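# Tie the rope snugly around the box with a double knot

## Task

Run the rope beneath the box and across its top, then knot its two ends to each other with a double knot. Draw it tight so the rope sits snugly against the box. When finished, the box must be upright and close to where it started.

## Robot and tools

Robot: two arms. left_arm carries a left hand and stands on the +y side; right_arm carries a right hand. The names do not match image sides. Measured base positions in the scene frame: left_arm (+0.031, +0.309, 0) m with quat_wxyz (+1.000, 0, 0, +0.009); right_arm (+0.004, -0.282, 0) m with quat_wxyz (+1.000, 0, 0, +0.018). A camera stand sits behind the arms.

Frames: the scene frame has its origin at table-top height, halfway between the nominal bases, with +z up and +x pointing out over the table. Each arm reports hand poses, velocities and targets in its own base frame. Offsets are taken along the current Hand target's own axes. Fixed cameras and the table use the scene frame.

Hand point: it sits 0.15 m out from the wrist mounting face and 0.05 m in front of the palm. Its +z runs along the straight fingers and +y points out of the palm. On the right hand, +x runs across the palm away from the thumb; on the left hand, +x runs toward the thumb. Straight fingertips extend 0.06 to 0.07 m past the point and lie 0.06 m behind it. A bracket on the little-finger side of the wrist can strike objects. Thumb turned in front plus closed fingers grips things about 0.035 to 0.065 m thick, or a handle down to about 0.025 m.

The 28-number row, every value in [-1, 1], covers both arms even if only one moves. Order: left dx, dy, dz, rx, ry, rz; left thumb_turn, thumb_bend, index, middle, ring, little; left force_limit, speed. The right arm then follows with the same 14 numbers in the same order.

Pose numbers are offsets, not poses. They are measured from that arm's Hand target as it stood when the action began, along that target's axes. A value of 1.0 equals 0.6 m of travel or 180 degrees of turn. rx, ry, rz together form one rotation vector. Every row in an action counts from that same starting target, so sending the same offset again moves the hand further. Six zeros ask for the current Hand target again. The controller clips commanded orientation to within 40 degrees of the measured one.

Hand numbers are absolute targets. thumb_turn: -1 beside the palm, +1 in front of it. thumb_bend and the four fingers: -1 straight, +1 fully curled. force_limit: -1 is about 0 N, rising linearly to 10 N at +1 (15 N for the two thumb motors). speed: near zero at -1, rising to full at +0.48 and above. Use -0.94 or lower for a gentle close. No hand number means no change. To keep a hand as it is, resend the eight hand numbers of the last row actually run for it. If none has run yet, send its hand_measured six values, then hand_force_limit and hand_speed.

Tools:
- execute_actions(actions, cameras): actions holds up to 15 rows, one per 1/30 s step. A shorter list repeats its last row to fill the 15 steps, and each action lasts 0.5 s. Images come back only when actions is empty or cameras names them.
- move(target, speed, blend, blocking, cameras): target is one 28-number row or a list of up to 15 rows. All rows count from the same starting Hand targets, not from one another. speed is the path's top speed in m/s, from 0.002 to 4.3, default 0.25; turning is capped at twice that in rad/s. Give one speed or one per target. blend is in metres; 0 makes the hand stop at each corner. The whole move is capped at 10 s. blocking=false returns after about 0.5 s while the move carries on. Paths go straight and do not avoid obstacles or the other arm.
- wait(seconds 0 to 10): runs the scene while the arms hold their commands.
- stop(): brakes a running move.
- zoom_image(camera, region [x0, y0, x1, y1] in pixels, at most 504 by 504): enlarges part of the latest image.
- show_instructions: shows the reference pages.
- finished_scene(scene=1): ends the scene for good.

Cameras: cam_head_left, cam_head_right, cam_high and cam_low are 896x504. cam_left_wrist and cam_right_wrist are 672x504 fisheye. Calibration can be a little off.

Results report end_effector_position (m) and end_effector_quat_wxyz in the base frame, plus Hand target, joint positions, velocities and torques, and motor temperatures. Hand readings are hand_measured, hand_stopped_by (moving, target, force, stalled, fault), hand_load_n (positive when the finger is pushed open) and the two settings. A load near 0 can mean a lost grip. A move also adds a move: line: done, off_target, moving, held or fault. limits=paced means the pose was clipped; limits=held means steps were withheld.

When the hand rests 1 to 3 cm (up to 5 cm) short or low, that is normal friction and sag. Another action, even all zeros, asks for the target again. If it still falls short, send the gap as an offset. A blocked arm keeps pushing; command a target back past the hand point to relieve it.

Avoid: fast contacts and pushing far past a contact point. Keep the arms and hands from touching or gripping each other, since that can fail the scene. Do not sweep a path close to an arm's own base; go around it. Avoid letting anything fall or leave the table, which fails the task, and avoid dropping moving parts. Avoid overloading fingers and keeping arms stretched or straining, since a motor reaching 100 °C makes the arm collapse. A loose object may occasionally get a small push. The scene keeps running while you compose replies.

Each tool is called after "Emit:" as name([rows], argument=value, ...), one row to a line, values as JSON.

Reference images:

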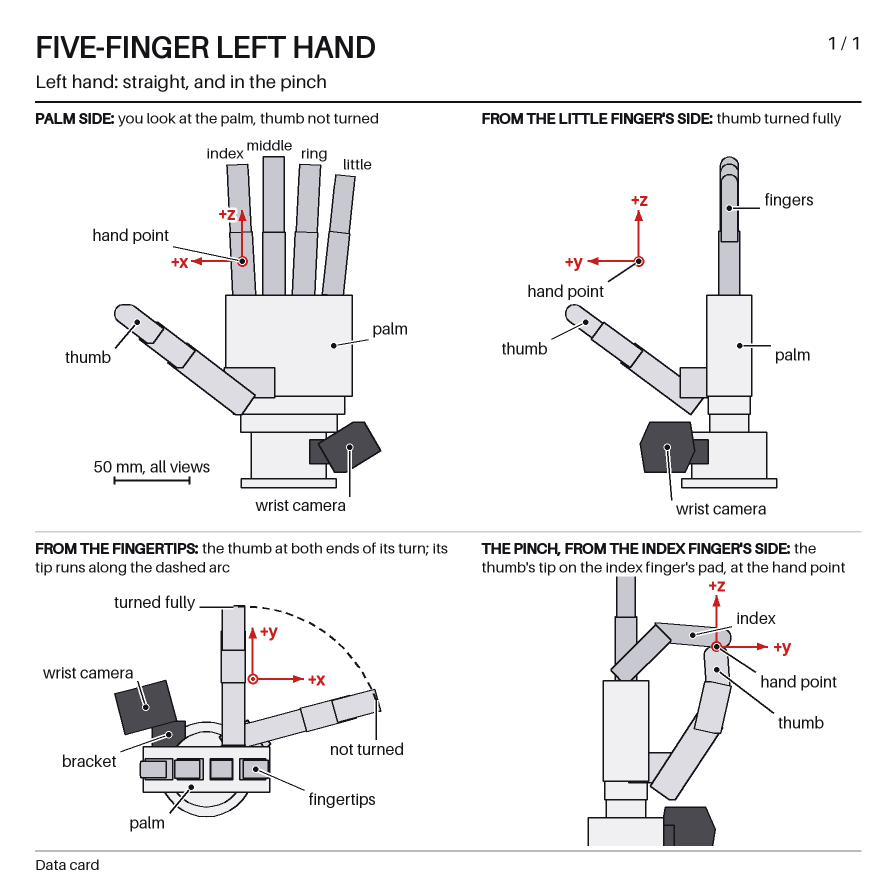

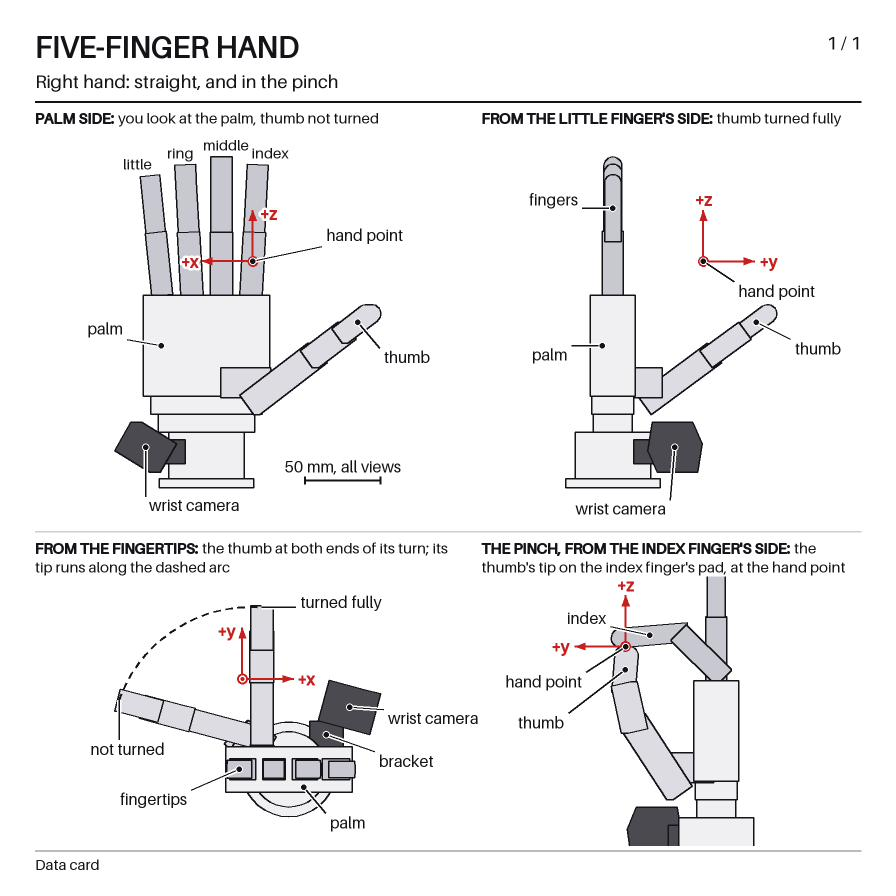

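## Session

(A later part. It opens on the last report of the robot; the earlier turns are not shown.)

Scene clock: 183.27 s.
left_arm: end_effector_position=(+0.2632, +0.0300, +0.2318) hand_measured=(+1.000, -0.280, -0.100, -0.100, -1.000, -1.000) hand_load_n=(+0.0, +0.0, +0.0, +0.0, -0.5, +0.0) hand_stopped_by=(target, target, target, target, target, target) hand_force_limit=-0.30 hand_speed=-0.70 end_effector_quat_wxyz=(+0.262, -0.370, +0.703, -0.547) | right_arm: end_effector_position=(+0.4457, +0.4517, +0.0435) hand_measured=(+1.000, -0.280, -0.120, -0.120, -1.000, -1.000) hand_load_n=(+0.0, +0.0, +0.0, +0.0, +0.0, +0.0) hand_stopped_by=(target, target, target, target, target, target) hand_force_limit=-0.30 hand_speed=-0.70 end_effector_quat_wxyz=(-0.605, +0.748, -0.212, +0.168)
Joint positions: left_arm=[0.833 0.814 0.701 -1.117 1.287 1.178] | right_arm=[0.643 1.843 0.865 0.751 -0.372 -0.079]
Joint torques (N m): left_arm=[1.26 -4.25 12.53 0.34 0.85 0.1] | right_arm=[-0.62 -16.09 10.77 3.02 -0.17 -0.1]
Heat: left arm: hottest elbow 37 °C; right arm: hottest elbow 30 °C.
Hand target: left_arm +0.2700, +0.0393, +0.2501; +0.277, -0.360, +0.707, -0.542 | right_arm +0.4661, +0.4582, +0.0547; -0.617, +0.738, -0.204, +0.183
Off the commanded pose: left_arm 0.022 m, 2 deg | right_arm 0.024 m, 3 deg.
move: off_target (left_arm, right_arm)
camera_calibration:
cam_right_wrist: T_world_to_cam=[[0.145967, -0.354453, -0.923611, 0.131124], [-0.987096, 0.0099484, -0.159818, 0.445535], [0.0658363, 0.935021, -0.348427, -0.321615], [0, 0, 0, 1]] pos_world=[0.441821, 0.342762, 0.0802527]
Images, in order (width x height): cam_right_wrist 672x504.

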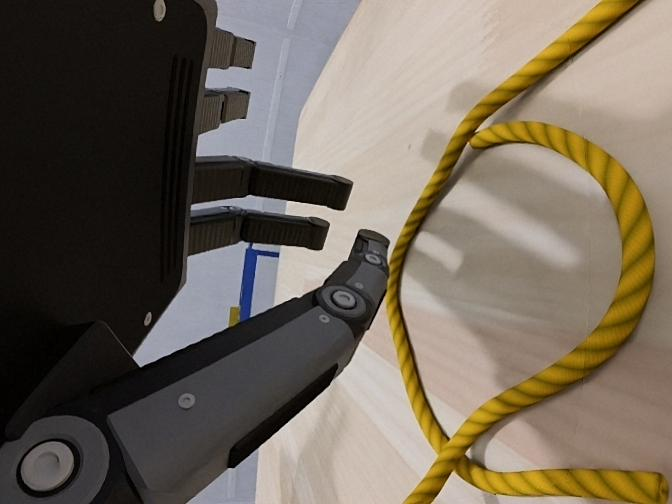

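Emit:
move(target=[0,0,0,0,0,0,1,-0.28,-0.1,-0.1,-1,-1,-0.3,-0.7,0.0088,0.0282,0.0225,0,0,0,1,-0.28,-0.12,-0.12,-1,-1,-0.3,-0.7], speed=0.1, cameras=["cam_right_wrist"])

Scene clock: 184.87 s.
left_arm: end_effector_position=(+0.2632, +0.0300, +0.2318) hand_measured=(+1.000, -0.280, -0.100, -0.100, -1.000, -1.000) hand_load_n=(+0.0, +0.0, +0.0, +0.0, +0.0, +0.0) hand_stopped_by=(target, target, target, target, target, target) hand_force_limit=-0.30 hand_speed=-0.70 end_effector_quat_wxyz=(+0.262, -0.370, +0.703, -0.547) | right_arm: end_effector_position=(+0.4556, +0.4588, +0.0244) hand_measured=(+1.000, -0.280, -0.120, -0.120, -1.000, -1.000) hand_load_n=(+0.0, +0.0, +0.0, +0.0, +0.0, +0.0) hand_stopped_by=(target, target, target, target, target, target) hand_force_limit=-0.30 hand_speed=-0.70 end_effector_quat_wxyz=(-0.605, +0.749, -0.211, +0.167)
Joint positions: left_arm=[0.833 0.814 0.701 -1.117 1.287 1.178] | right_arm=[0.642 1.911 0.899 0.783 -0.375 -0.08]
Joint torques (N m): left_arm=[1.2 -4.31 12.52 0.34 0.85 0.1] | right_arm=[-0.73 -16.91 10.32 2.96 -0.17 -0.11]
Heat: left arm: hottest elbow 37 °C; right arm: hottest elbow 30 °C.
Hand target: left_arm +0.2700, +0.0393, +0.2501; +0.277, -0.360, +0.707, -0.542 | right_arm +0.4763, +0.4642, +0.0357; -0.617, +0.738, -0.204, +0.183
Off the commanded pose: left_arm 0.022 m, 2 deg | right_arm 0.024 m, 3 deg.
move: off_target (left_arm, right_arm)
camera_calibration:
cam_right_wrist: T_world_to_cam=[[0.146299, -0.35489, -0.92339, 0.114499], [-0.987159, 0.00814825, -0.159534, 0.453121], [0.0641409, 0.934873, -0.34914, -0.334717], [0, 0, 0, 1]] pos_world=[0.45202, 0.34986, 0.0611528]
Images, in order (width x height): cam_right_wrist 672x504.

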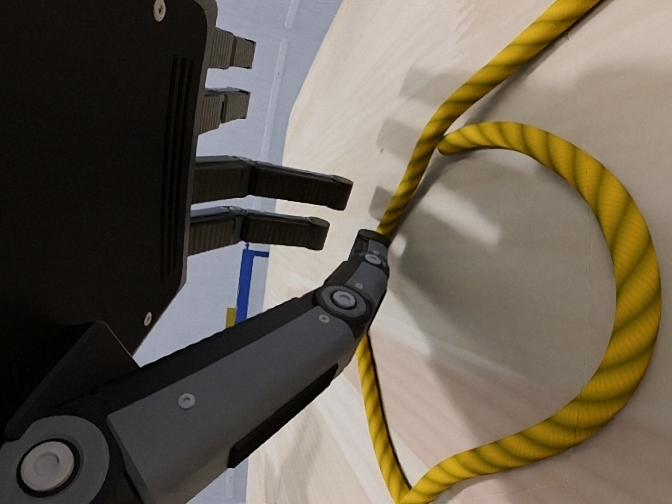

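Emit:
move(target=[0,0,0,0,0,0,1,-0.28,-0.1,-0.1,-1,-1,-0.3,-0.7,0.0168,0.015,-0.0045,0,0,0,1,-0.28,-0.12,-0.12,-1,-1,-0.3,-0.7], speed=0.08, cameras=["cam_right_wrist"])

Scene clock: 186.20 s.
left_arm: end_effector_position=(+0.2632, +0.0300, +0.2318) hand_measured=(+1.000, -0.280, -0.100, -0.100, -1.000, -1.000) hand_load_n=(+0.0, +0.0, +0.0, +0.0, +0.0, +0.0) hand_stopped_by=(target, target, target, target, target, target) hand_force_limit=-0.30 hand_speed=-0.70 end_effector_quat_wxyz=(+0.262, -0.370, +0.703, -0.547) | right_arm: end_effector_position=(+0.4627, +0.4496, +0.0170) hand_measured=(+1.000, -0.280, -0.120, -0.120, -1.000, -1.000) hand_load_n=(+0.0, +0.0, +0.0, +0.0, +0.0, +0.0) hand_stopped_by=(target, target, target, target, target, target) hand_force_limit=-0.30 hand_speed=-0.70 end_effector_quat_wxyz=(-0.606, +0.748, -0.212, +0.168)
Joint positions: left_arm=[0.833 0.814 0.701 -1.117 1.287 1.178] | right_arm=[0.618 1.93 0.899 0.8 -0.397 -0.084]
Joint torques (N m): left_arm=[1.26 -4.25 12.52 0.34 0.85 0.1] | right_arm=[-0.56 -17.08 10.21 2.96 -0.18 -0.11]
Heat: left arm: hottest elbow 37 °C; right arm: hottest elbow 30 °C.
Hand target: left_arm +0.2700, +0.0393, +0.2501; +0.277, -0.360, +0.707, -0.542 | right_arm +0.4827, +0.4552, +0.0274; -0.617, +0.738, -0.204, +0.183
Off the commanded pose: left_arm 0.022 m, 2 deg | right_arm 0.023 m, 3 deg.
move: off_target (left_arm, right_arm)
camera_calibration:
cam_right_wrist: T_world_to_cam=[[0.145371, -0.354035, -0.923865, 0.103426], [-0.987204, 0.00994936, -0.15915, 0.4582], [0.0655366, 0.935179, -0.348059, -0.329887], [0, 0, 0, 1]] pos_world=[0.458922, 0.340561, 0.0536539]
Images, in order (width x height): cam_right_wrist 672x504.

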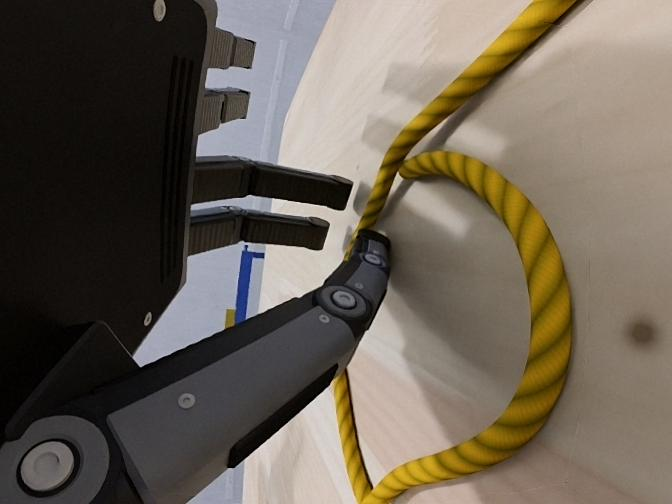

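Emit:
execute_actions([
  [[0,0,0,0,0,0,1,-0.28,-0.1,-0.1,-1,-1,-0.3,-0.7,0,0,0,0,0,0,1,-0.28,0.35,0.35,-1,-1,-0.3,-0.8]],
  [[0,0,0,0,0,0,1,-0.28,-0.1,-0.1,-1,-1,-0.3,-0.7,0,0,0,0,0,0,1,-0.28,0.35,0.35,-1,-1,-0.3,-0.8]],
], cameras=["cam_right_wrist"])

Scene clock: 187.57 s.
left_arm: end_effector_position=(+0.2632, +0.0300, +0.2318) hand_measured=(+1.000, -0.280, -0.100, -0.100, -1.000, -1.000) hand_load_n=(+0.0, +0.0, +0.0, +0.0, +0.0, +0.0) hand_stopped_by=(target, target, target, target, target, target) hand_force_limit=-0.30 hand_speed=-0.70 end_effector_quat_wxyz=(+0.262, -0.370, +0.703, -0.547) | right_arm: end_effector_position=(+0.4628, +0.4496, +0.0171) hand_measured=(+1.000, -0.282, +0.348, +0.226, -1.000, -1.000) hand_load_n=(+0.0, +4.5, +3.5, +4.0, +0.0, +0.0) hand_stopped_by=(target, target, force, force, target, target) hand_force_limit=-0.30 hand_speed=-0.80 end_effector_quat_wxyz=(-0.606, +0.748, -0.212, +0.168)
Joint positions: left_arm=[0.833 0.814 0.701 -1.117 1.287 1.178] | right_arm=[0.618 1.93 0.899 0.801 -0.397 -0.084]
Joint torques (N m): left_arm=[1.2 -4.25 12.52 0.34 0.85 0.1] | right_arm=[-0.56 -17.03 10.19 3.03 -0.16 -0.11]
Heat: left arm: hottest elbow 37 °C; right arm: hottest elbow 30 °C.
Hand target: left_arm +0.2700, +0.0393, +0.2501; +0.277, -0.360, +0.707, -0.542 | right_arm +0.4828, +0.4552, +0.0274; -0.617, +0.738, -0.204, +0.183
Off the commanded pose: left_arm 0.022 m, 2 deg | right_arm 0.023 m, 3 deg.
Step readings (end_effector_position of left_arm | right_arm):
0: (+0.2632, +0.0300, +0.2318) | (+0.4627, +0.4496, +0.0170)
1: (+0.2632, +0.0300, +0.2318) | (+0.4627, +0.4496, +0.0170)
2: (+0.2632, +0.0300, +0.2318) | (+0.4627, +0.4496, +0.0170)
4: (+0.2632, +0.0300, +0.2318) | (+0.4627, +0.4496, +0.0170)
8: (+0.2632, +0.0300, +0.2318) | (+0.4627, +0.4496, +0.0170)
15: (+0.2632, +0.0300, +0.2318) | (+0.4627, +0.4496, +0.0170)
16: (+0.2632, +0.0300, +0.2318) | (+0.4627, +0.4496, +0.0170)
17: (+0.2632, +0.0300, +0.2318) | (+0.4627, +0.4496, +0.0170)
19: (+0.2632, +0.0300, +0.2318) | (+0.4627, +0.4496, +0.0170)
23: (+0.2632, +0.0300, +0.2318) | (+0.4628, +0.4496, +0.0171)
30: (+0.2632, +0.0300, +0.2318) | (+0.4628, +0.4496, +0.0171)
camera_calibration:
cam_right_wrist: T_world_to_cam=[[0.145668, -0.353842, -0.923892, 0.10321], [-0.987154, 0.00997115, -0.159462, 0.458284], [0.0656364, 0.935252, -0.347844, -0.329975], [0, 0, 0, 1]] pos_world=[0.459021, 0.34056, 0.0536535]
Images, in order (width x height): cam_right_wrist 672x504.

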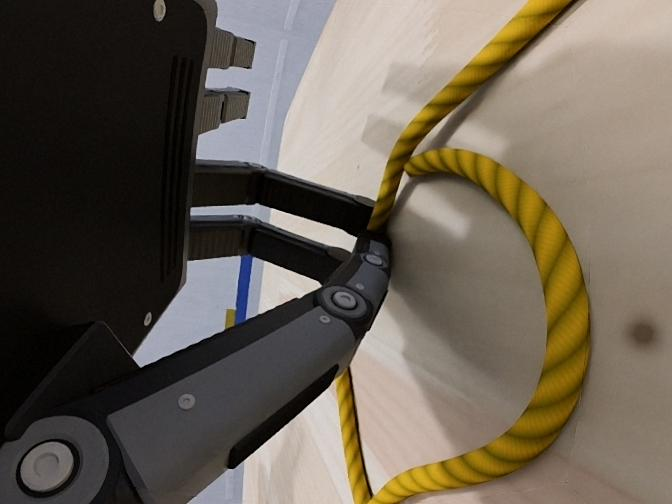

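Emit:
move([
  [0,0,0,0,0,0,1,-0.28,-0.1,-0.1,-1,-1,-0.3,-0.7,0,-0.0493,-0.0086,0,0,0,1,-0.28,0.35,0.35,-1,-1,-0.3,-0.8],
  [0,0,0,0,0,0,1,-0.28,-0.1,-0.1,-1,-1,-0.3,-0.7,-0.0161,-0.0391,-0.0669,0,0,0,1,-0.28,0.35,0.35,-1,-1,-0.3,-0.8],
], speed=0.08, cameras=["cam_right_wrist","cam_high","cam_head_left"])

Scene clock: 190.07 s.
left_arm: end_effector_position=(+0.2632, +0.0300, +0.2318) hand_measured=(+1.000, -0.280, -0.100, -0.100, -1.000, -1.000) hand_load_n=(+0.0, +0.0, +0.0, +0.0, +0.0, -0.5) hand_stopped_by=(target, target, target, target, target, target) hand_force_limit=-0.30 hand_speed=-0.70 end_effector_quat_wxyz=(+0.262, -0.370, +0.703, -0.547) | right_arm: end_effector_position=(+0.4497, +0.4361, +0.0501) hand_measured=(+1.000, -0.282, +0.348, +0.226, -1.000, -1.000) hand_load_n=(+0.0, +4.5, +3.5, +3.5, +0.0, +0.0) hand_stopped_by=(target, target, force, force, target, target) hand_force_limit=-0.30 hand_speed=-0.80 end_effector_quat_wxyz=(-0.612, +0.744, -0.208, +0.172)
Joint positions: left_arm=[0.833 0.814 0.701 -1.117 1.287 1.178] | right_arm=[0.61 1.824 0.842 0.771 -0.407 -0.085]
Joint torques (N m): left_arm=[1.2 -4.25 12.53 0.34 0.85 0.1] | right_arm=[-0.79 -18.14 6.76 2.93 -0.15 -0.1]
Heat: left arm: hottest elbow 37 °C; right arm: hottest elbow 30 °C.
Hand target: left_arm +0.2700, +0.0393, +0.2501; +0.277, -0.360, +0.707, -0.542 | right_arm +0.4554, +0.4304, +0.0575; -0.617, +0.738, -0.204, +0.183
Off the commanded pose: left_arm 0.022 m, 2 deg | right_arm 0.011 m, 2 deg.
move: off_target (left_arm, right_arm)
camera_calibration:
cam_right_wrist: T_world_to_cam=[[0.160485, -0.34261, -0.925669, 0.119532], [-0.984623, 0.00999559, -0.174406, 0.450279], [0.0690058, 0.939425, -0.335738, -0.309004], [0, 0, 0, 1]] pos_world=[0.445495, 0.326738, 0.0854345]
Images, in order (width x height): cam_head_left 896x504, cam_high 896x504, cam_right_wrist 672x504.

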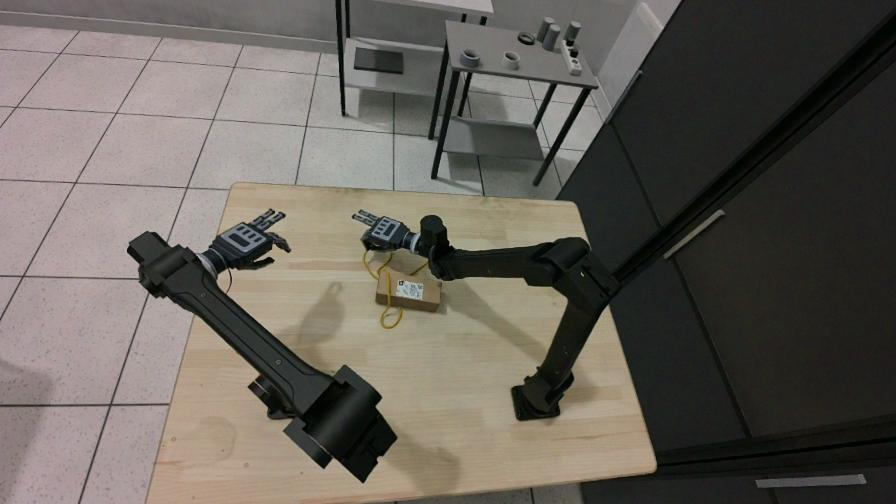

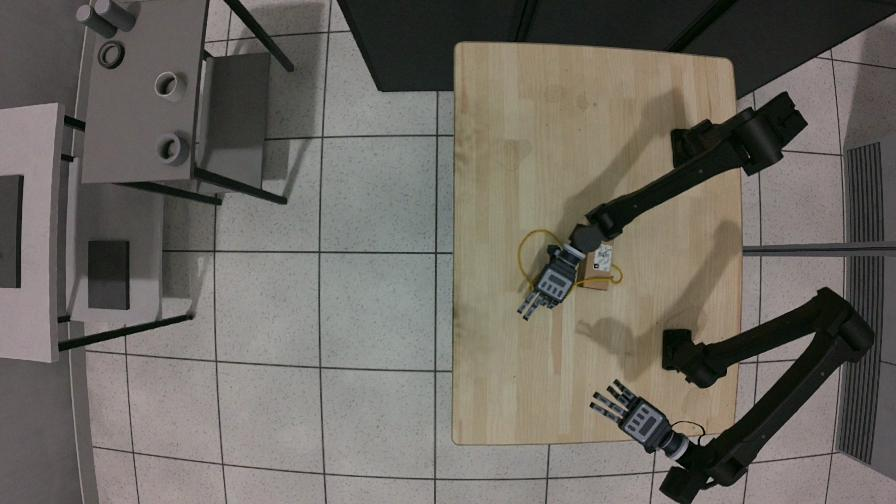

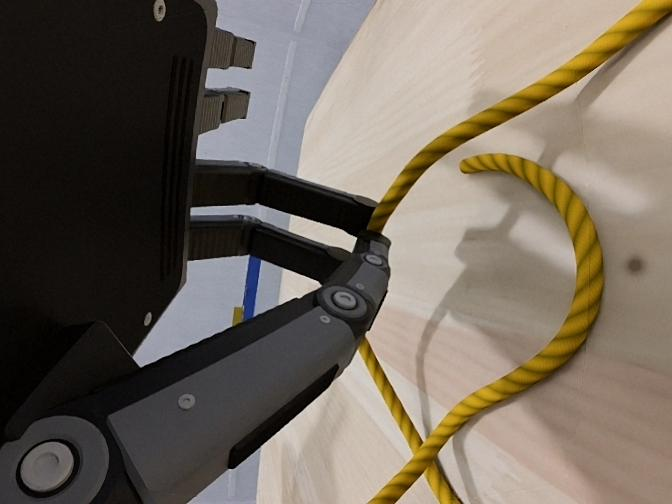

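Emit:
move(target=[0,0,0,0,0,0,1,-0.28,-0.1,-0.1,-1,-1,-0.3,-0.7,-0.0087,0.0073,-0.0421,0,0,0,1,-0.28,0.35,0.35,-1,-1,-0.3,-0.8], speed=0.08, cameras=["cam_right_wrist"])

Scene clock: 191.23 s.
left_arm: end_effector_position=(+0.2632, +0.0300, +0.2318) hand_measured=(+1.000, -0.280, -0.100, -0.100, -1.000, -1.000) hand_load_n=(+0.0, +0.5, +0.0, +0.0, +0.0, +0.0) hand_stopped_by=(target, target, target, target, target, target) hand_force_limit=-0.30 hand_speed=-0.70 end_effector_quat_wxyz=(+0.262, -0.370, +0.703, -0.547) | right_arm: end_effector_position=(+0.4323, +0.4170, +0.0505) hand_measured=(+1.000, -0.282, +0.348, +0.226, -1.000, -1.000) hand_load_n=(+0.0, +4.5, +3.5, +3.5, +0.0, +0.0) hand_stopped_by=(target, target, force, force, target, target) hand_force_limit=-0.30 hand_speed=-0.80 end_effector_quat_wxyz=(-0.612, +0.743, -0.208, +0.172)
Joint positions: left_arm=[0.833 0.814 0.701 -1.117 1.287 1.178] | right_arm=[0.597 1.781 0.767 0.802 -0.419 -0.088]
Joint torques (N m): left_arm=[1.2 -4.25 12.52 0.34 0.85 0.1] | right_arm=[-0.67 -17.38 6.48 3.03 -0.17 -0.1]
Heat: left arm: hottest elbow 37 °C; right arm: hottest elbow 30 °C.
Hand target: left_arm +0.2700, +0.0393, +0.2501; +0.277, -0.360, +0.707, -0.542 | right_arm +0.4375, +0.4113, +0.0573; -0.617, +0.738, -0.204, +0.183
Off the commanded pose: left_arm 0.022 m, 2 deg | right_arm 0.010 m, 2 deg.
move: off_target (left_arm)
camera_calibration:
cam_right_wrist: T_world_to_cam=[[0.160907, -0.342068, -0.925796, 0.115687], [-0.984533, 0.0102398, -0.174899, 0.433319], [0.0693072, 0.939619, -0.335129, -0.289906], [0, 0, 0, 1]] pos_world=[0.428094, 0.307537, 0.085734]
Images, in order (width x height): cam_right_wrist 672x504.

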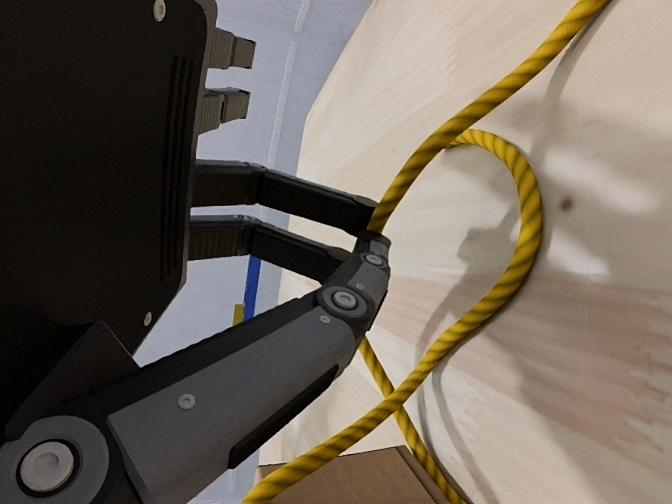

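Emit:
move(target=[0,0,0,0,0,0,1,-0.28,-0.1,-0.1,-1,-1,-0.3,-0.7,-0.0134,0.0551,0.0091,0,0,0,1,-0.28,0.35,0.35,-1,-1,-0.3,-0.8], speed=0.08, cameras=["cam_right_wrist"])

Scene clock: 192.77 s.
left_arm: end_effector_position=(+0.2632, +0.0300, +0.2318) hand_measured=(+1.000, -0.280, -0.100, -0.100, -1.000, -1.000) hand_load_n=(+0.0, +0.0, +0.0, +0.0, +0.0, +0.0) hand_stopped_by=(target, target, target, target, target, target) hand_force_limit=-0.30 hand_speed=-0.70 end_effector_quat_wxyz=(+0.262, -0.370, +0.703, -0.547) | right_arm: end_effector_position=(+0.4311, +0.4146, +0.0271) hand_measured=(+1.000, -0.282, +0.348, +0.226, -1.000, -1.000) hand_load_n=(+0.0, +4.5, +3.5, +4.0, +0.0, +0.0) hand_stopped_by=(target, target, force, force, target, target) hand_force_limit=-0.30 hand_speed=-0.80 end_effector_quat_wxyz=(-0.616, +0.739, -0.207, +0.179)
Joint positions: left_arm=[0.833 0.814 0.701 -1.117 1.287 1.178] | right_arm=[0.597 1.85 0.748 0.908 -0.412 -0.088]
Joint torques (N m): left_arm=[1.26 -4.25 12.52 0.32 0.85 0.1] | right_arm=[0.73 -15.62 6.11 3.1 0.08 -0.08]
Heat: left arm: hottest elbow 37 °C; right arm: hottest elbow 30 °C.
Hand target: left_arm +0.2700, +0.0393, +0.2501; +0.277, -0.360, +0.707, -0.542 | right_arm +0.4309, +0.4149, +0.0236; -0.617, +0.738, -0.204, +0.182
Off the commanded pose: left_arm 0.022 m, 2 deg | right_arm 0.003 m, 1 deg.
move: off_target (left_arm)
camera_calibration:
cam_right_wrist: T_world_to_cam=[[0.172883, -0.3352, -0.926149, 0.0853155], [-0.981569, 0.0191261, -0.190151, 0.423439], [0.0814522, 0.941953, -0.325716, -0.301858], [0, 0, 0, 1]] pos_world=[0.425472, 0.304835, 0.0612125]
Images, in order (width x height): cam_right_wrist 672x504.

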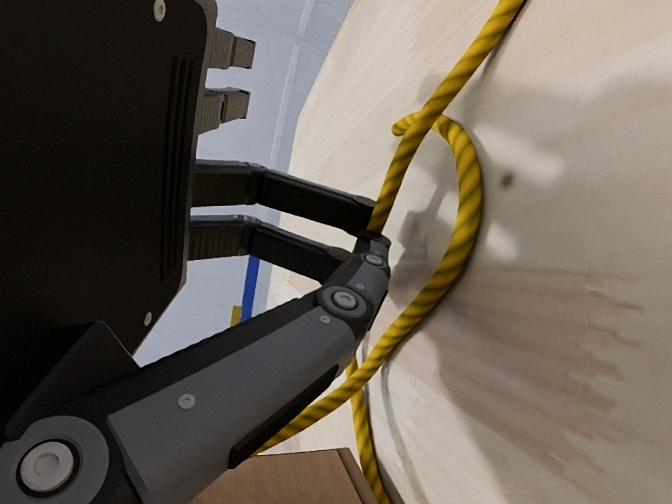

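Emit:
move(target=[0,0,0,0,0,0,1,-0.28,-0.1,-0.1,-1,-1,-0.3,-0.7,-0.0065,0.0176,0.0008,0,0,0,1,-0.28,0.35,0.35,-1,-1,-0.3,-0.8], speed=0.06, cameras=["cam_right_wrist"])

Emit:
zoom_image(camera="cam_right_wrist", region=[300, 60, 520, 260])

Scene clock: 193.87 s.
left_arm: end_effector_position=(+0.2632, +0.0300, +0.2318) hand_measured=(+1.000, -0.280, -0.100, -0.100, -1.000, -1.000) hand_load_n=(+0.0, +0.0, +0.0, +0.0, +0.0, +0.0) hand_stopped_by=(target, target, target, target, target, target) hand_force_limit=-0.30 hand_speed=-0.70 end_effector_quat_wxyz=(+0.262, -0.370, +0.703, -0.547) | right_arm: end_effector_position=(+0.4314, +0.4135, +0.0195) hand_measured=(+1.000, -0.282, +0.348, +0.226, -1.000, -1.000) hand_load_n=(+0.0, +4.5, +3.0, +4.0, +0.0, +0.0) hand_stopped_by=(target, target, force, force, target, target) hand_force_limit=-0.30 hand_speed=-0.80 end_effector_quat_wxyz=(-0.617, +0.736, -0.207, +0.183)
Joint positions: left_arm=[0.833 0.814 0.701 -1.117 1.287 1.178] | right_arm=[0.597 1.874 0.743 0.943 -0.405 -0.088]
Joint torques (N m): left_arm=[1.26 -4.25 12.52 0.32 0.85 0.1] | right_arm=[0.85 -15.27 5.72 2.96 0.09 -0.05]
Heat: left arm: hottest elbow 37 °C; right arm: hottest elbow 29 °C.
Hand target: left_arm +0.2700, +0.0393, +0.2501; +0.277, -0.360, +0.707, -0.542 | right_arm +0.4271, +0.4157, +0.0130; -0.617, +0.738, -0.204, +0.183
Off the commanded pose: left_arm 0.022 m, 2 deg | right_arm 0.008 m, 0 deg.
move: off_target (left_arm)
camera_calibration:
cam_right_wrist: T_world_to_cam=[[0.176642, -0.333705, -0.92598, 0.0756508], [-0.980192, 0.0259588, -0.196339, 0.419128], [0.0895568, 0.94232, -0.32251, -0.307089], [0, 0, 0, 1]] pos_world=[0.424965, 0.303741, 0.0533033]
Images, in order (width x height): cam_right_wrist 672x504.

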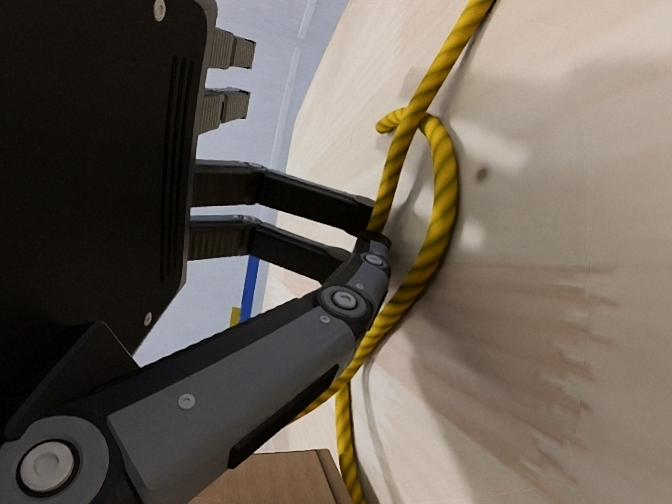

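Scaled by 2.291 from the camera's 672x504 image, which has a finer 960x720 frame.

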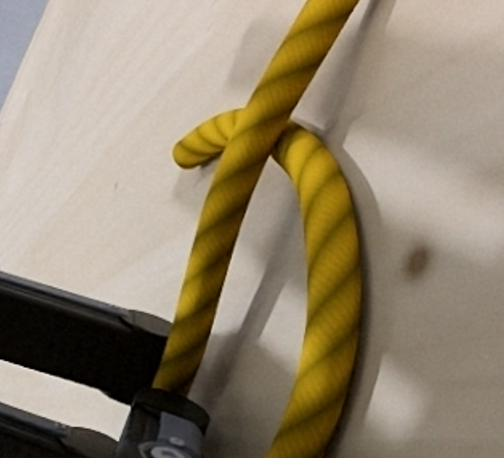

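Emit:
execute_actions([
  [[0,0,0,0,0,0,1,-0.28,-0.1,-0.1,-1,-1,-0.3,-0.7,0,0,0,0,0,0,1,-0.28,-0.12,-0.12,-1,-1,-0.3,-0.6]],
  [[0,0,0,0,0,0,1,-0.28,-0.1,-0.1,-1,-1,-0.3,-0.7,0,0,0,0,0,0,1,-0.28,-0.12,-0.12,-1,-1,-0.3,-0.6]],
], cameras=["cam_right_wrist"])

Scene clock: 195.17 s.
left_arm: end_effector_position=(+0.2632, +0.0300, +0.2318) hand_measured=(+1.000, -0.280, -0.100, -0.100, -1.000, -1.000) hand_load_n=(+0.0, +0.0, +0.0, +0.0, +0.0, +0.0) hand_stopped_by=(target, target, target, target, target, target) hand_force_limit=-0.30 hand_speed=-0.70 end_effector_quat_wxyz=(+0.262, -0.370, +0.703, -0.547) | right_arm: end_effector_position=(+0.4315, +0.4135, +0.0196) hand_measured=(+1.000, -0.280, -0.120, -0.120, -1.000, -1.000) hand_load_n=(+0.0, -0.5, +0.0, +0.0, +0.0, +0.0) hand_stopped_by=(target, target, target, target, target, target) hand_force_limit=-0.30 hand_speed=-0.60 end_effector_quat_wxyz=(-0.618, +0.736, -0.207, +0.183)
Joint positions: left_arm=[0.833 0.814 0.701 -1.117 1.287 1.178] | right_arm=[0.597 1.874 0.743 0.944 -0.405 -0.088]
Joint torques (N m): left_arm=[1.26 -4.25 12.52 0.34 0.85 0.1] | right_arm=[0.97 -15.15 5.7 2.97 0.08 -0.07]
Heat: left arm: hottest elbow 37 °C; right arm: hottest elbow 29 °C.
Hand target: left_arm +0.2700, +0.0393, +0.2501; +0.277, -0.360, +0.707, -0.542 | right_arm +0.4272, +0.4157, +0.0129; -0.617, +0.738, -0.204, +0.183
Off the commanded pose: left_arm 0.022 m, 2 deg | right_arm 0.008 m, 0 deg.
Step readings (end_effector_position of left_arm | right_arm):
0: (+0.2632, +0.0300, +0.2318) | (+0.4314, +0.4135, +0.0195)
1: (+0.2632, +0.0300, +0.2318) | (+0.4314, +0.4135, +0.0195)
2: (+0.2632, +0.0300, +0.2318) | (+0.4314, +0.4135, +0.0195)
4: (+0.2632, +0.0300, +0.2318) | (+0.4314, +0.4135, +0.0195)
8: (+0.2632, +0.0300, +0.2318) | (+0.4315, +0.4135, +0.0196)
15: (+0.2632, +0.0300, +0.2318) | (+0.4315, +0.4135, +0.0196)
16: (+0.2632, +0.0300, +0.2318) | (+0.4315, +0.4135, +0.0196)
17: (+0.2632, +0.0300, +0.2318) | (+0.4315, +0.4135, +0.0196)
19: (+0.2632, +0.0300, +0.2318) | (+0.4315, +0.4135, +0.0196)
23: (+0.2632, +0.0300, +0.2318) | (+0.4315, +0.4135, +0.0196)
30: (+0.2632, +0.0300, +0.2318) | (+0.4315, +0.4135, +0.0196)
camera_calibration:
cam_right_wrist: T_world_to_cam=[[0.177156, -0.333431, -0.92598, 0.0754236], [-0.980045, 0.0264228, -0.197014, 0.419077], [0.0901575, 0.942404, -0.322096, -0.307368], [0, 0, 0, 1]] pos_world=[0.425064, 0.303741, 0.0534024]
Images, in order (width x height): cam_right_wrist 672x504.

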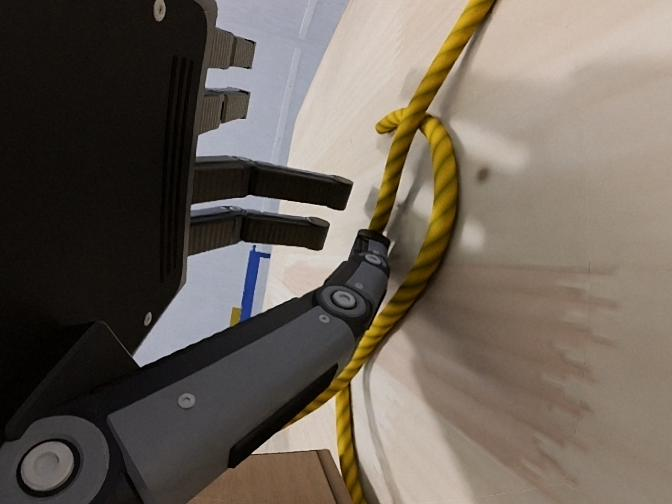

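Emit:
move([
  [0,0,0,0,0,0,1,-0.28,-0.1,-0.1,-1,-1,-0.3,-0.7,0,-0.197,-0.0344,0,0,0,1,-0.28,-0.12,-0.12,-1,-1,-0.3,-0.7],
  [0,0,0,0,0,0,1,-0.28,-0.1,-0.1,-1,-1,-0.3,-0.7,0.0212,-0.29,-0.2766,0,0,0,1,-0.28,-0.12,-0.12,-1,-1,-0.3,-0.7],
], speed=0.2, cameras=["cam_right_wrist","cam_high"])

Scene clock: 199.13 s.
left_arm: end_effector_position=(+0.2632, +0.0300, +0.2318) hand_measured=(+1.000, -0.280, -0.100, -0.100, -1.000, -1.000) hand_load_n=(+0.0, +0.0, +0.0, +0.0, +0.0, +0.0) hand_stopped_by=(target, target, target, target, target, target) hand_force_limit=-0.30 hand_speed=-0.70 end_effector_quat_wxyz=(+0.262, -0.370, +0.703, -0.547) | right_arm: end_effector_position=(+0.3633, +0.3035, +0.2176) hand_measured=(+1.000, -0.280, -0.120, -0.120, -1.000, -1.000) hand_load_n=(+0.0, +0.0, +0.0, +0.0, +0.0, +0.0) hand_stopped_by=(target, target, target, target, target, target) hand_force_limit=-0.30 hand_speed=-0.70 end_effector_quat_wxyz=(-0.622, +0.735, -0.200, +0.181)
Joint positions: left_arm=[0.833 0.814 0.701 -1.117 1.287 1.178] | right_arm=[0.425 1.1 0.621 0.285 -0.588 -0.126]
Joint torques (N m): left_arm=[1.26 -4.25 12.53 0.34 0.85 0.1] | right_arm=[-0.5 -8.64 9.89 1.76 -0.2 -0.09]
Heat: left arm: hottest elbow 37 °C; right arm: hottest elbow 29 °C.
Hand target: left_arm +0.2700, +0.0393, +0.2501; +0.277, -0.360, +0.707, -0.542 | right_arm +0.3645, +0.2973, +0.2130; -0.617, +0.738, -0.204, +0.182
Off the commanded pose: left_arm 0.022 m, 2 deg | right_arm 0.008 m, 1 deg.
move: off_target (left_arm)
camera_calibration:
cam_right_wrist: T_world_to_cam=[[0.189819, -0.32424, -0.926735, 0.226926], [-0.978649, 0.0132995, -0.205106, 0.399324], [0.0788285, 0.945881, -0.314792, -0.132191], [0, 0, 0, 1]] pos_world=[0.358144, 0.193305, 0.250591]
Images, in order (width x height): cam_high 896x504, cam_right_wrist 672x504.

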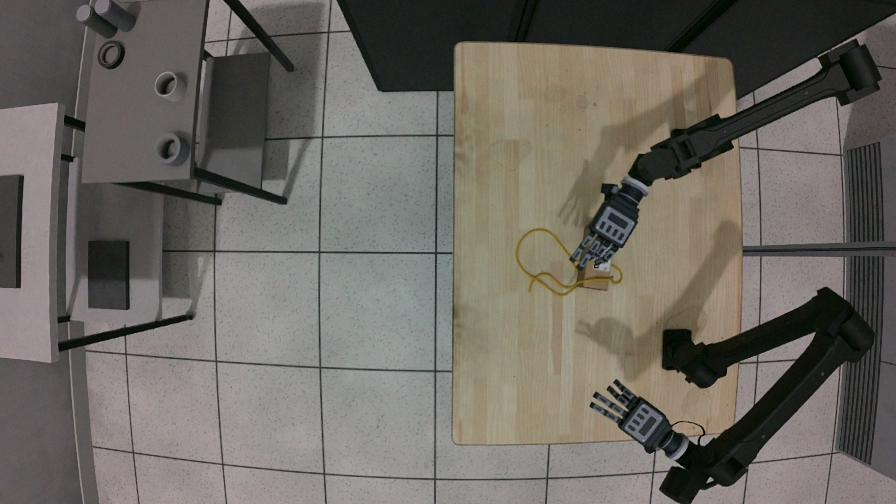

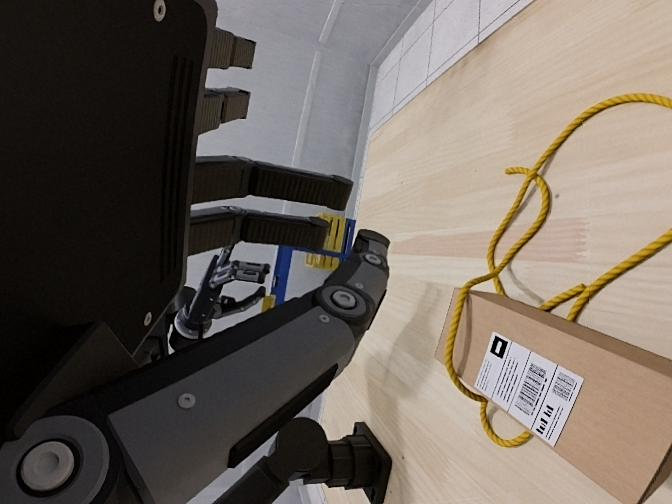

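Emit:
zoom_image(camera="cam_high", region=[500, 210, 640, 310])

Emit:
zoom_image(camera="cam_right_wrist", region=[420, 70, 672, 330])

Scaled by 3.600 from the camera's 896x504 image, which has a finer 1280x720 frame.

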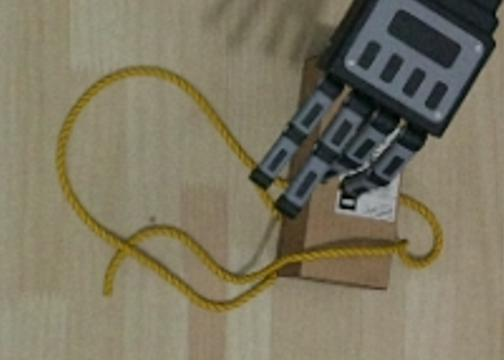

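Scaled by 1.938 from the camera's 672x504 image, which has a finer 960x720 frame.

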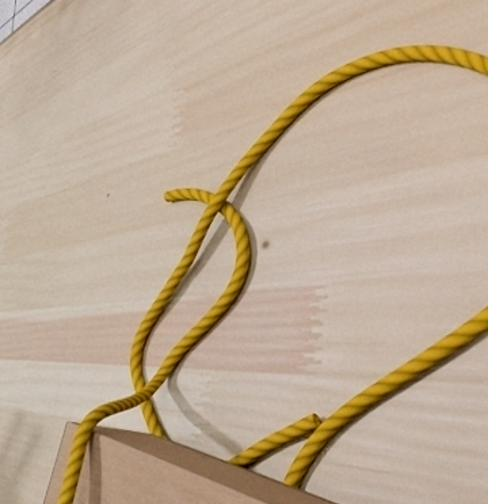

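Emit:
move([
  [0,0,0,0,0,0,1,-0.28,-0.1,-0.1,-1,-1,-0.3,-0.7,0.1148,0.0316,-0.181,0,0,0,1,-0.28,-0.12,-0.12,-1,-1,-0.3,-0.7],
  [0.1445,0.1078,0.4675,0.0167,-0.0322,-0.0086,1,-0.28,-1,-0.12,-1,-1,-0.3,-0.7,0.1148,0.0316,-0.181,0,0,0,1,-0.28,-0.12,-0.12,-1,-1,-0.3,-0.7],
], speed=0.2, cameras=["cam_left_wrist","cam_high"])

Scene clock: 204.67 s.
left_arm: end_effector_position=(+0.4184, -0.1750, +0.1077) hand_measured=(+1.000, -0.280, -1.000, -0.120, -1.000, -1.000) hand_load_n=(+0.0, +0.0, +0.0, +0.0, +0.0, +0.0) hand_stopped_by=(target, target, target, target, target, target) hand_force_limit=-0.30 hand_speed=-0.70 end_effector_quat_wxyz=(+0.310, -0.395, +0.678, -0.537) | right_arm: end_effector_position=(+0.3637, +0.1712, +0.2105) hand_measured=(+1.000, -0.280, -0.120, -0.120, -1.000, -1.000) hand_load_n=(+0.0, +0.0, -0.5, +0.0, +0.0, +0.0) hand_stopped_by=(target, target, target, target, target, target) hand_force_limit=-0.30 hand_speed=-0.70 end_effector_quat_wxyz=(-0.618, +0.738, -0.205, +0.177)
Joint positions: left_arm=[-0.211 1.226 0.4 0.582 0.3 0.07] | right_arm=[0.005 1.01 0.577 0.111 -0.992 -0.281]
Joint torques (N m): left_arm=[-0.09 -8.29 7.94 2.59 -0.07 -0.06] | right_arm=[-0.56 -7.59 10.78 1.58 -0.32 -0.11]
Heat: left arm: hottest elbow 37 °C; right arm: hottest elbow 29 °C.
Hand target: left_arm +0.4247, -0.1801, +0.1148; +0.314, -0.390, +0.673, -0.545 | right_arm +0.3652, +0.1673, +0.2142; -0.617, +0.738, -0.204, +0.183
Off the commanded pose: left_arm 0.011 m, 1 deg | right_arm 0.006 m, 1 deg.
move: off_target (left_arm); target 2's new numbers were sent with left_arm's hand 0.011 m and 1 deg from that target
camera_calibration:
cam_left_wrist: T_world_to_cam=[[0.0973979, -0.327077, 0.939965, -0.197212], [-0.86305, -0.498103, -0.0838956, 0.289357], [0.495639, -0.803065, -0.330798, -0.196933], [0, 0, 0, 1]] pos_world=[0.366545, -0.0785246, 0.144503]
Images, in order (width x height): cam_high 896x504, cam_left_wrist 672x504.

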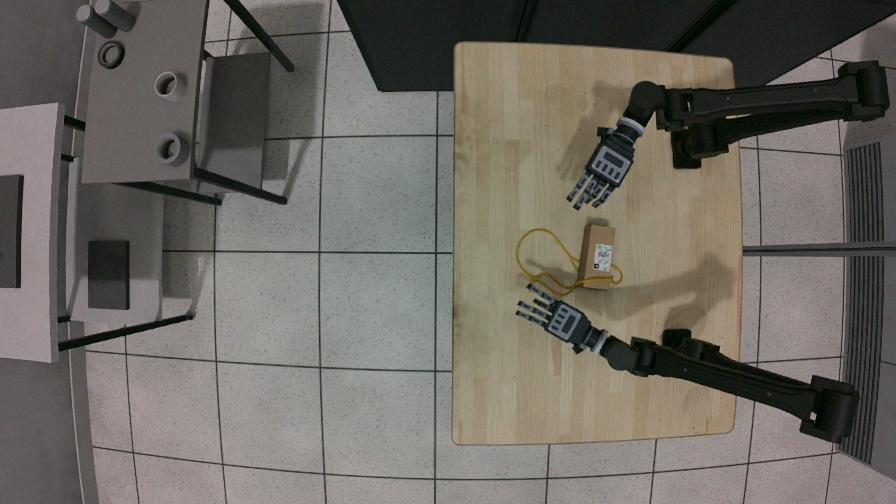

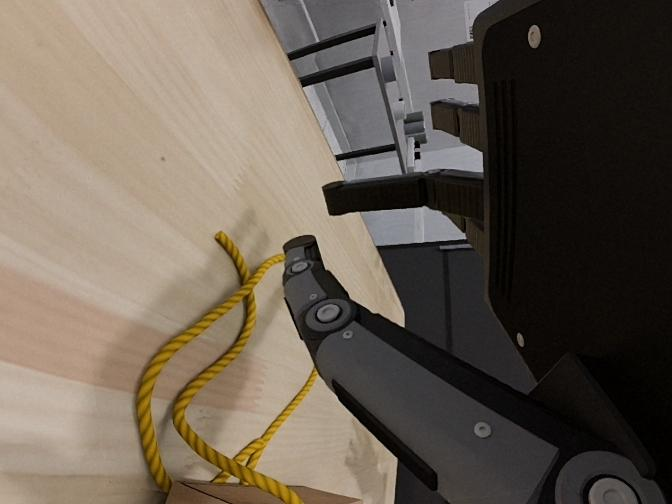

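Emit:
move(target=[0.0327,0.0848,0.1033,0,0,0,1,-0.28,-0.12,-0.12,-1,-1,-0.3,-0.7,0,0,0,0,0,0,1,-0.28,-0.12,-0.12,-1,-1,-0.3,-0.7], speed=0.12, cameras=["cam_left_wrist"])

Scene clock: 206.87 s.
left_arm: end_effector_position=(+0.4439, -0.2133, +0.0405) hand_measured=(+1.000, -0.280, -0.120, -0.120, -1.000, -1.000) hand_load_n=(+0.0, +0.5, +0.0, +0.0, +0.0, +0.0) hand_stopped_by=(target, target, target, target, target, target) hand_force_limit=-0.30 hand_speed=-0.70 end_effector_quat_wxyz=(+0.307, -0.397, +0.682, -0.532) | right_arm: end_effector_position=(+0.3637, +0.1712, +0.2105) hand_measured=(+1.000, -0.280, -0.120, -0.120, -1.000, -1.000) hand_load_n=(+0.0, +0.0, +0.0, +0.0, +0.5, +0.0) hand_stopped_by=(target, target, target, target, target, target) hand_force_limit=-0.30 hand_speed=-0.70 end_effector_quat_wxyz=(-0.618, +0.738, -0.205, +0.177)
Joint positions: left_arm=[-0.312 1.565 0.442 0.868 0.203 0.048] | right_arm=[0.005 1.01 0.577 0.111 -0.992 -0.281]
Joint torques (N m): left_arm=[-0.09 -10.99 7.47 2.66 -0.09 -0.07] | right_arm=[-0.73 -7.59 10.76 1.59 -0.32 -0.11]
Heat: left arm: hottest elbow 37 °C; right arm: hottest elbow 29 °C.
Hand target: left_arm +0.4582, -0.2222, +0.0522; +0.314, -0.389, +0.673, -0.545 | right_arm +0.3652, +0.1673, +0.2142; -0.617, +0.738, -0.204, +0.183
Off the commanded pose: left_arm 0.020 m, 2 deg | right_arm 0.006 m, 1 deg.
move: off_target (left_arm)
camera_calibration:
cam_left_wrist: T_world_to_cam=[[0.110346, -0.334556, 0.935893, -0.156137], [-0.86447, -0.496949, -0.0757207, 0.287155], [0.490425, -0.800696, -0.344049, -0.259145], [0, 0, 0, 1]] pos_world=[0.392557, -0.117031, 0.0787126]
Images, in order (width x height): cam_left_wrist 672x504.

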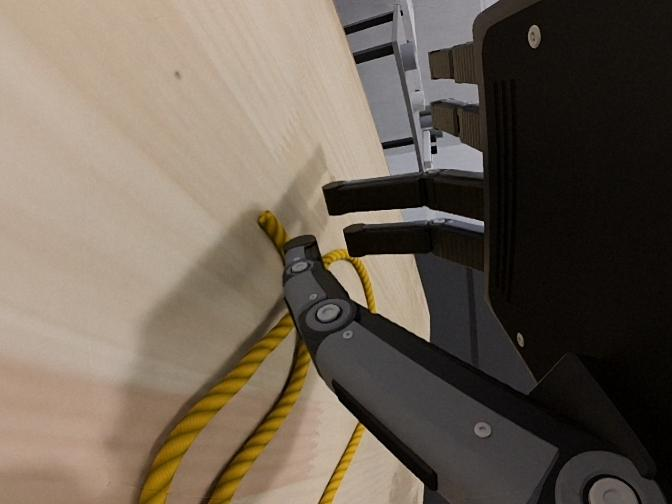

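Emit:
move(target=[0,0.025,0.0267,0,0,0,1,-0.28,-0.12,-0.12,-1,-1,-0.3,-0.7,0,0,0,0,0,0,1,-0.28,-0.12,-0.12,-1,-1,-0.3,-0.7], speed=0.08, cameras=["cam_left_wrist"])

Scene clock: 208.27 s.
left_arm: end_effector_position=(+0.4572, -0.2199, +0.0268) hand_measured=(+1.000, -0.280, -0.120, -0.120, -1.000, -1.000) hand_load_n=(+0.0, +0.0, +0.0, +0.0, +0.0, +0.0) hand_stopped_by=(target, target, target, target, target, target) hand_force_limit=-0.30 hand_speed=-0.70 end_effector_quat_wxyz=(+0.309, -0.396, +0.680, -0.535) | right_arm: end_effector_position=(+0.3637, +0.1712, +0.2105) hand_measured=(+1.000, -0.280, -0.120, -0.120, -1.000, -1.000) hand_load_n=(+0.0, +0.0, +0.0, +0.0, +0.0, +0.0) hand_stopped_by=(target, target, target, target, target, target) hand_force_limit=-0.30 hand_speed=-0.70 end_effector_quat_wxyz=(-0.618, +0.738, -0.205, +0.177)
Joint positions: left_arm=[-0.318 1.653 0.474 0.934 0.196 0.045] | right_arm=[0.005 1.01 0.577 0.111 -0.992 -0.281]
Joint torques (N m): left_arm=[-0.21 -11.75 6.79 2.39 -0.11 -0.06] | right_arm=[-0.56 -7.53 10.73 1.54 -0.33 -0.1]
Heat: left arm: hottest elbow 37 °C; right arm: hottest elbow 29 °C.
Hand target: left_arm +0.4691, -0.2285, +0.0343; +0.314, -0.389, +0.673, -0.545 | right_arm +0.3652, +0.1673, +0.2142; -0.617, +0.738, -0.204, +0.183
Off the commanded pose: left_arm 0.016 m, 2 deg | right_arm 0.006 m, 1 deg.
move: off_target (left_arm)
camera_calibration:
cam_left_wrist: T_world_to_cam=[[0.102725, -0.330652, 0.938146, -0.142741], [-0.863323, -0.498104, -0.0810255, 0.293793], [0.494085, -0.8016, -0.336627, -0.277782], [0, 0, 0, 1]] pos_world=[0.40555, -0.123528, 0.0642074]
Images, in order (width x height): cam_left_wrist 672x504.

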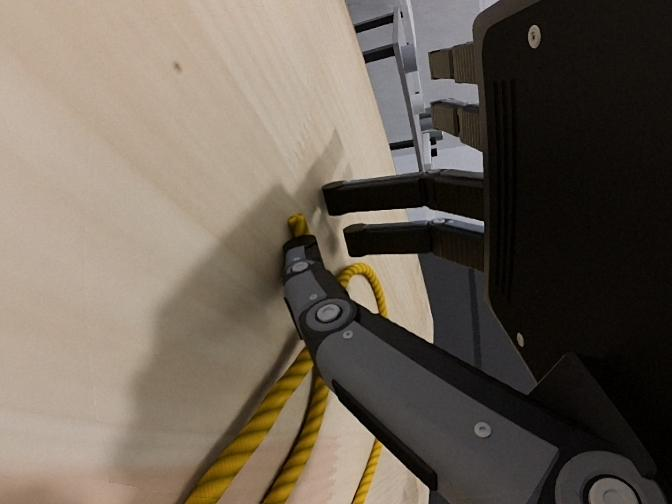

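Emit:
move(target=[0,0.008,0.0085,0,0,0,1,-0.28,-0.12,-0.12,-1,-1,-0.3,-0.7,0,0,0,0,0,0,1,-0.28,-0.12,-0.12,-1,-1,-0.3,-0.7], speed=0.08, cameras=["cam_left_wrist"])

Emit:
zoom_image(camera="cam_left_wrist", region=[220, 160, 420, 340])

Scene clock: 209.53 s.
left_arm: end_effector_position=(+0.4634, -0.2225, +0.0268) hand_measured=(+1.000, -0.280, -0.120, -0.120, -1.000, -1.000) hand_load_n=(+0.0, -1.0, +0.0, +0.0, +0.0, +0.0) hand_stopped_by=(target, target, target, target, target, target) hand_force_limit=-0.30 hand_speed=-0.70 end_effector_quat_wxyz=(+0.312, -0.393, +0.676, -0.539) | right_arm: end_effector_position=(+0.3637, +0.1712, +0.2105) hand_measured=(+1.000, -0.280, -0.120, -0.120, -1.000, -1.000) hand_load_n=(+0.0, +0.0, +0.0, +0.0, +0.0, +0.0) hand_stopped_by=(target, target, target, target, target, target) hand_force_limit=-0.30 hand_speed=-0.70 end_effector_quat_wxyz=(-0.618, +0.738, -0.205, +0.177)
Joint positions: left_arm=[-0.32 1.675 0.487 0.959 0.194 0.043] | right_arm=[0.005 1.01 0.577 0.111 -0.992 -0.281]
Joint torques (N m): left_arm=[-0.26 -11.34 6.53 2.33 -0.14 -0.03] | right_arm=[-0.44 -7.53 10.77 1.54 -0.33 -0.11]
Heat: left arm: hottest elbow 37 °C; right arm: hottest elbow 29 °C.
Hand target: left_arm +0.4727, -0.2304, +0.0285; +0.314, -0.390, +0.673, -0.545 | right_arm +0.3652, +0.1673, +0.2142; -0.617, +0.738, -0.204, +0.183
Off the commanded pose: left_arm 0.012 m, 1 deg | right_arm 0.006 m, 1 deg.
move: off_target (left_arm)
camera_calibration:
cam_left_wrist: T_world_to_cam=[[0.0904947, -0.324304, 0.941614, -0.137302], [-0.861707, -0.499501, -0.0892191, 0.296944], [0.499271, -0.803322, -0.324657, -0.286086], [0, 0, 0, 1]] pos_world=[0.411138, -0.126023, 0.0628988]
Images, in order (width x height): cam_left_wrist 672x504.

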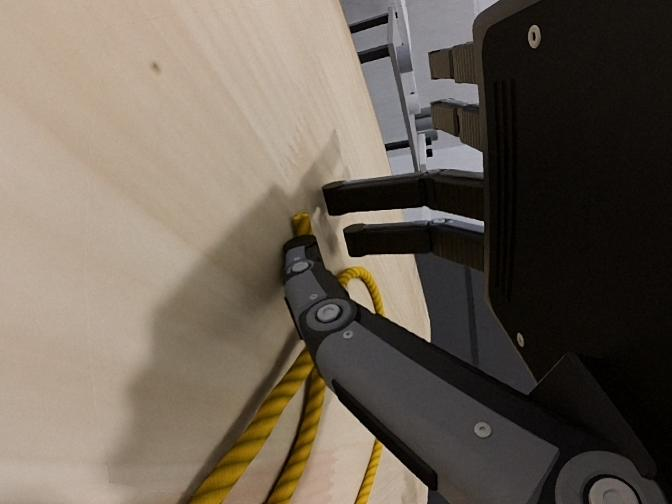

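Scaled by 2.520 from the camera's 672x504 image, which has a finer 960x720 frame.

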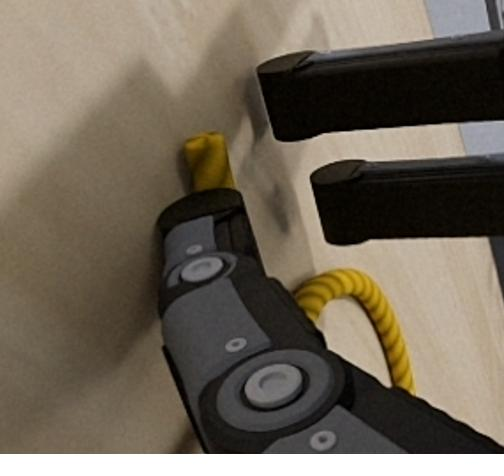

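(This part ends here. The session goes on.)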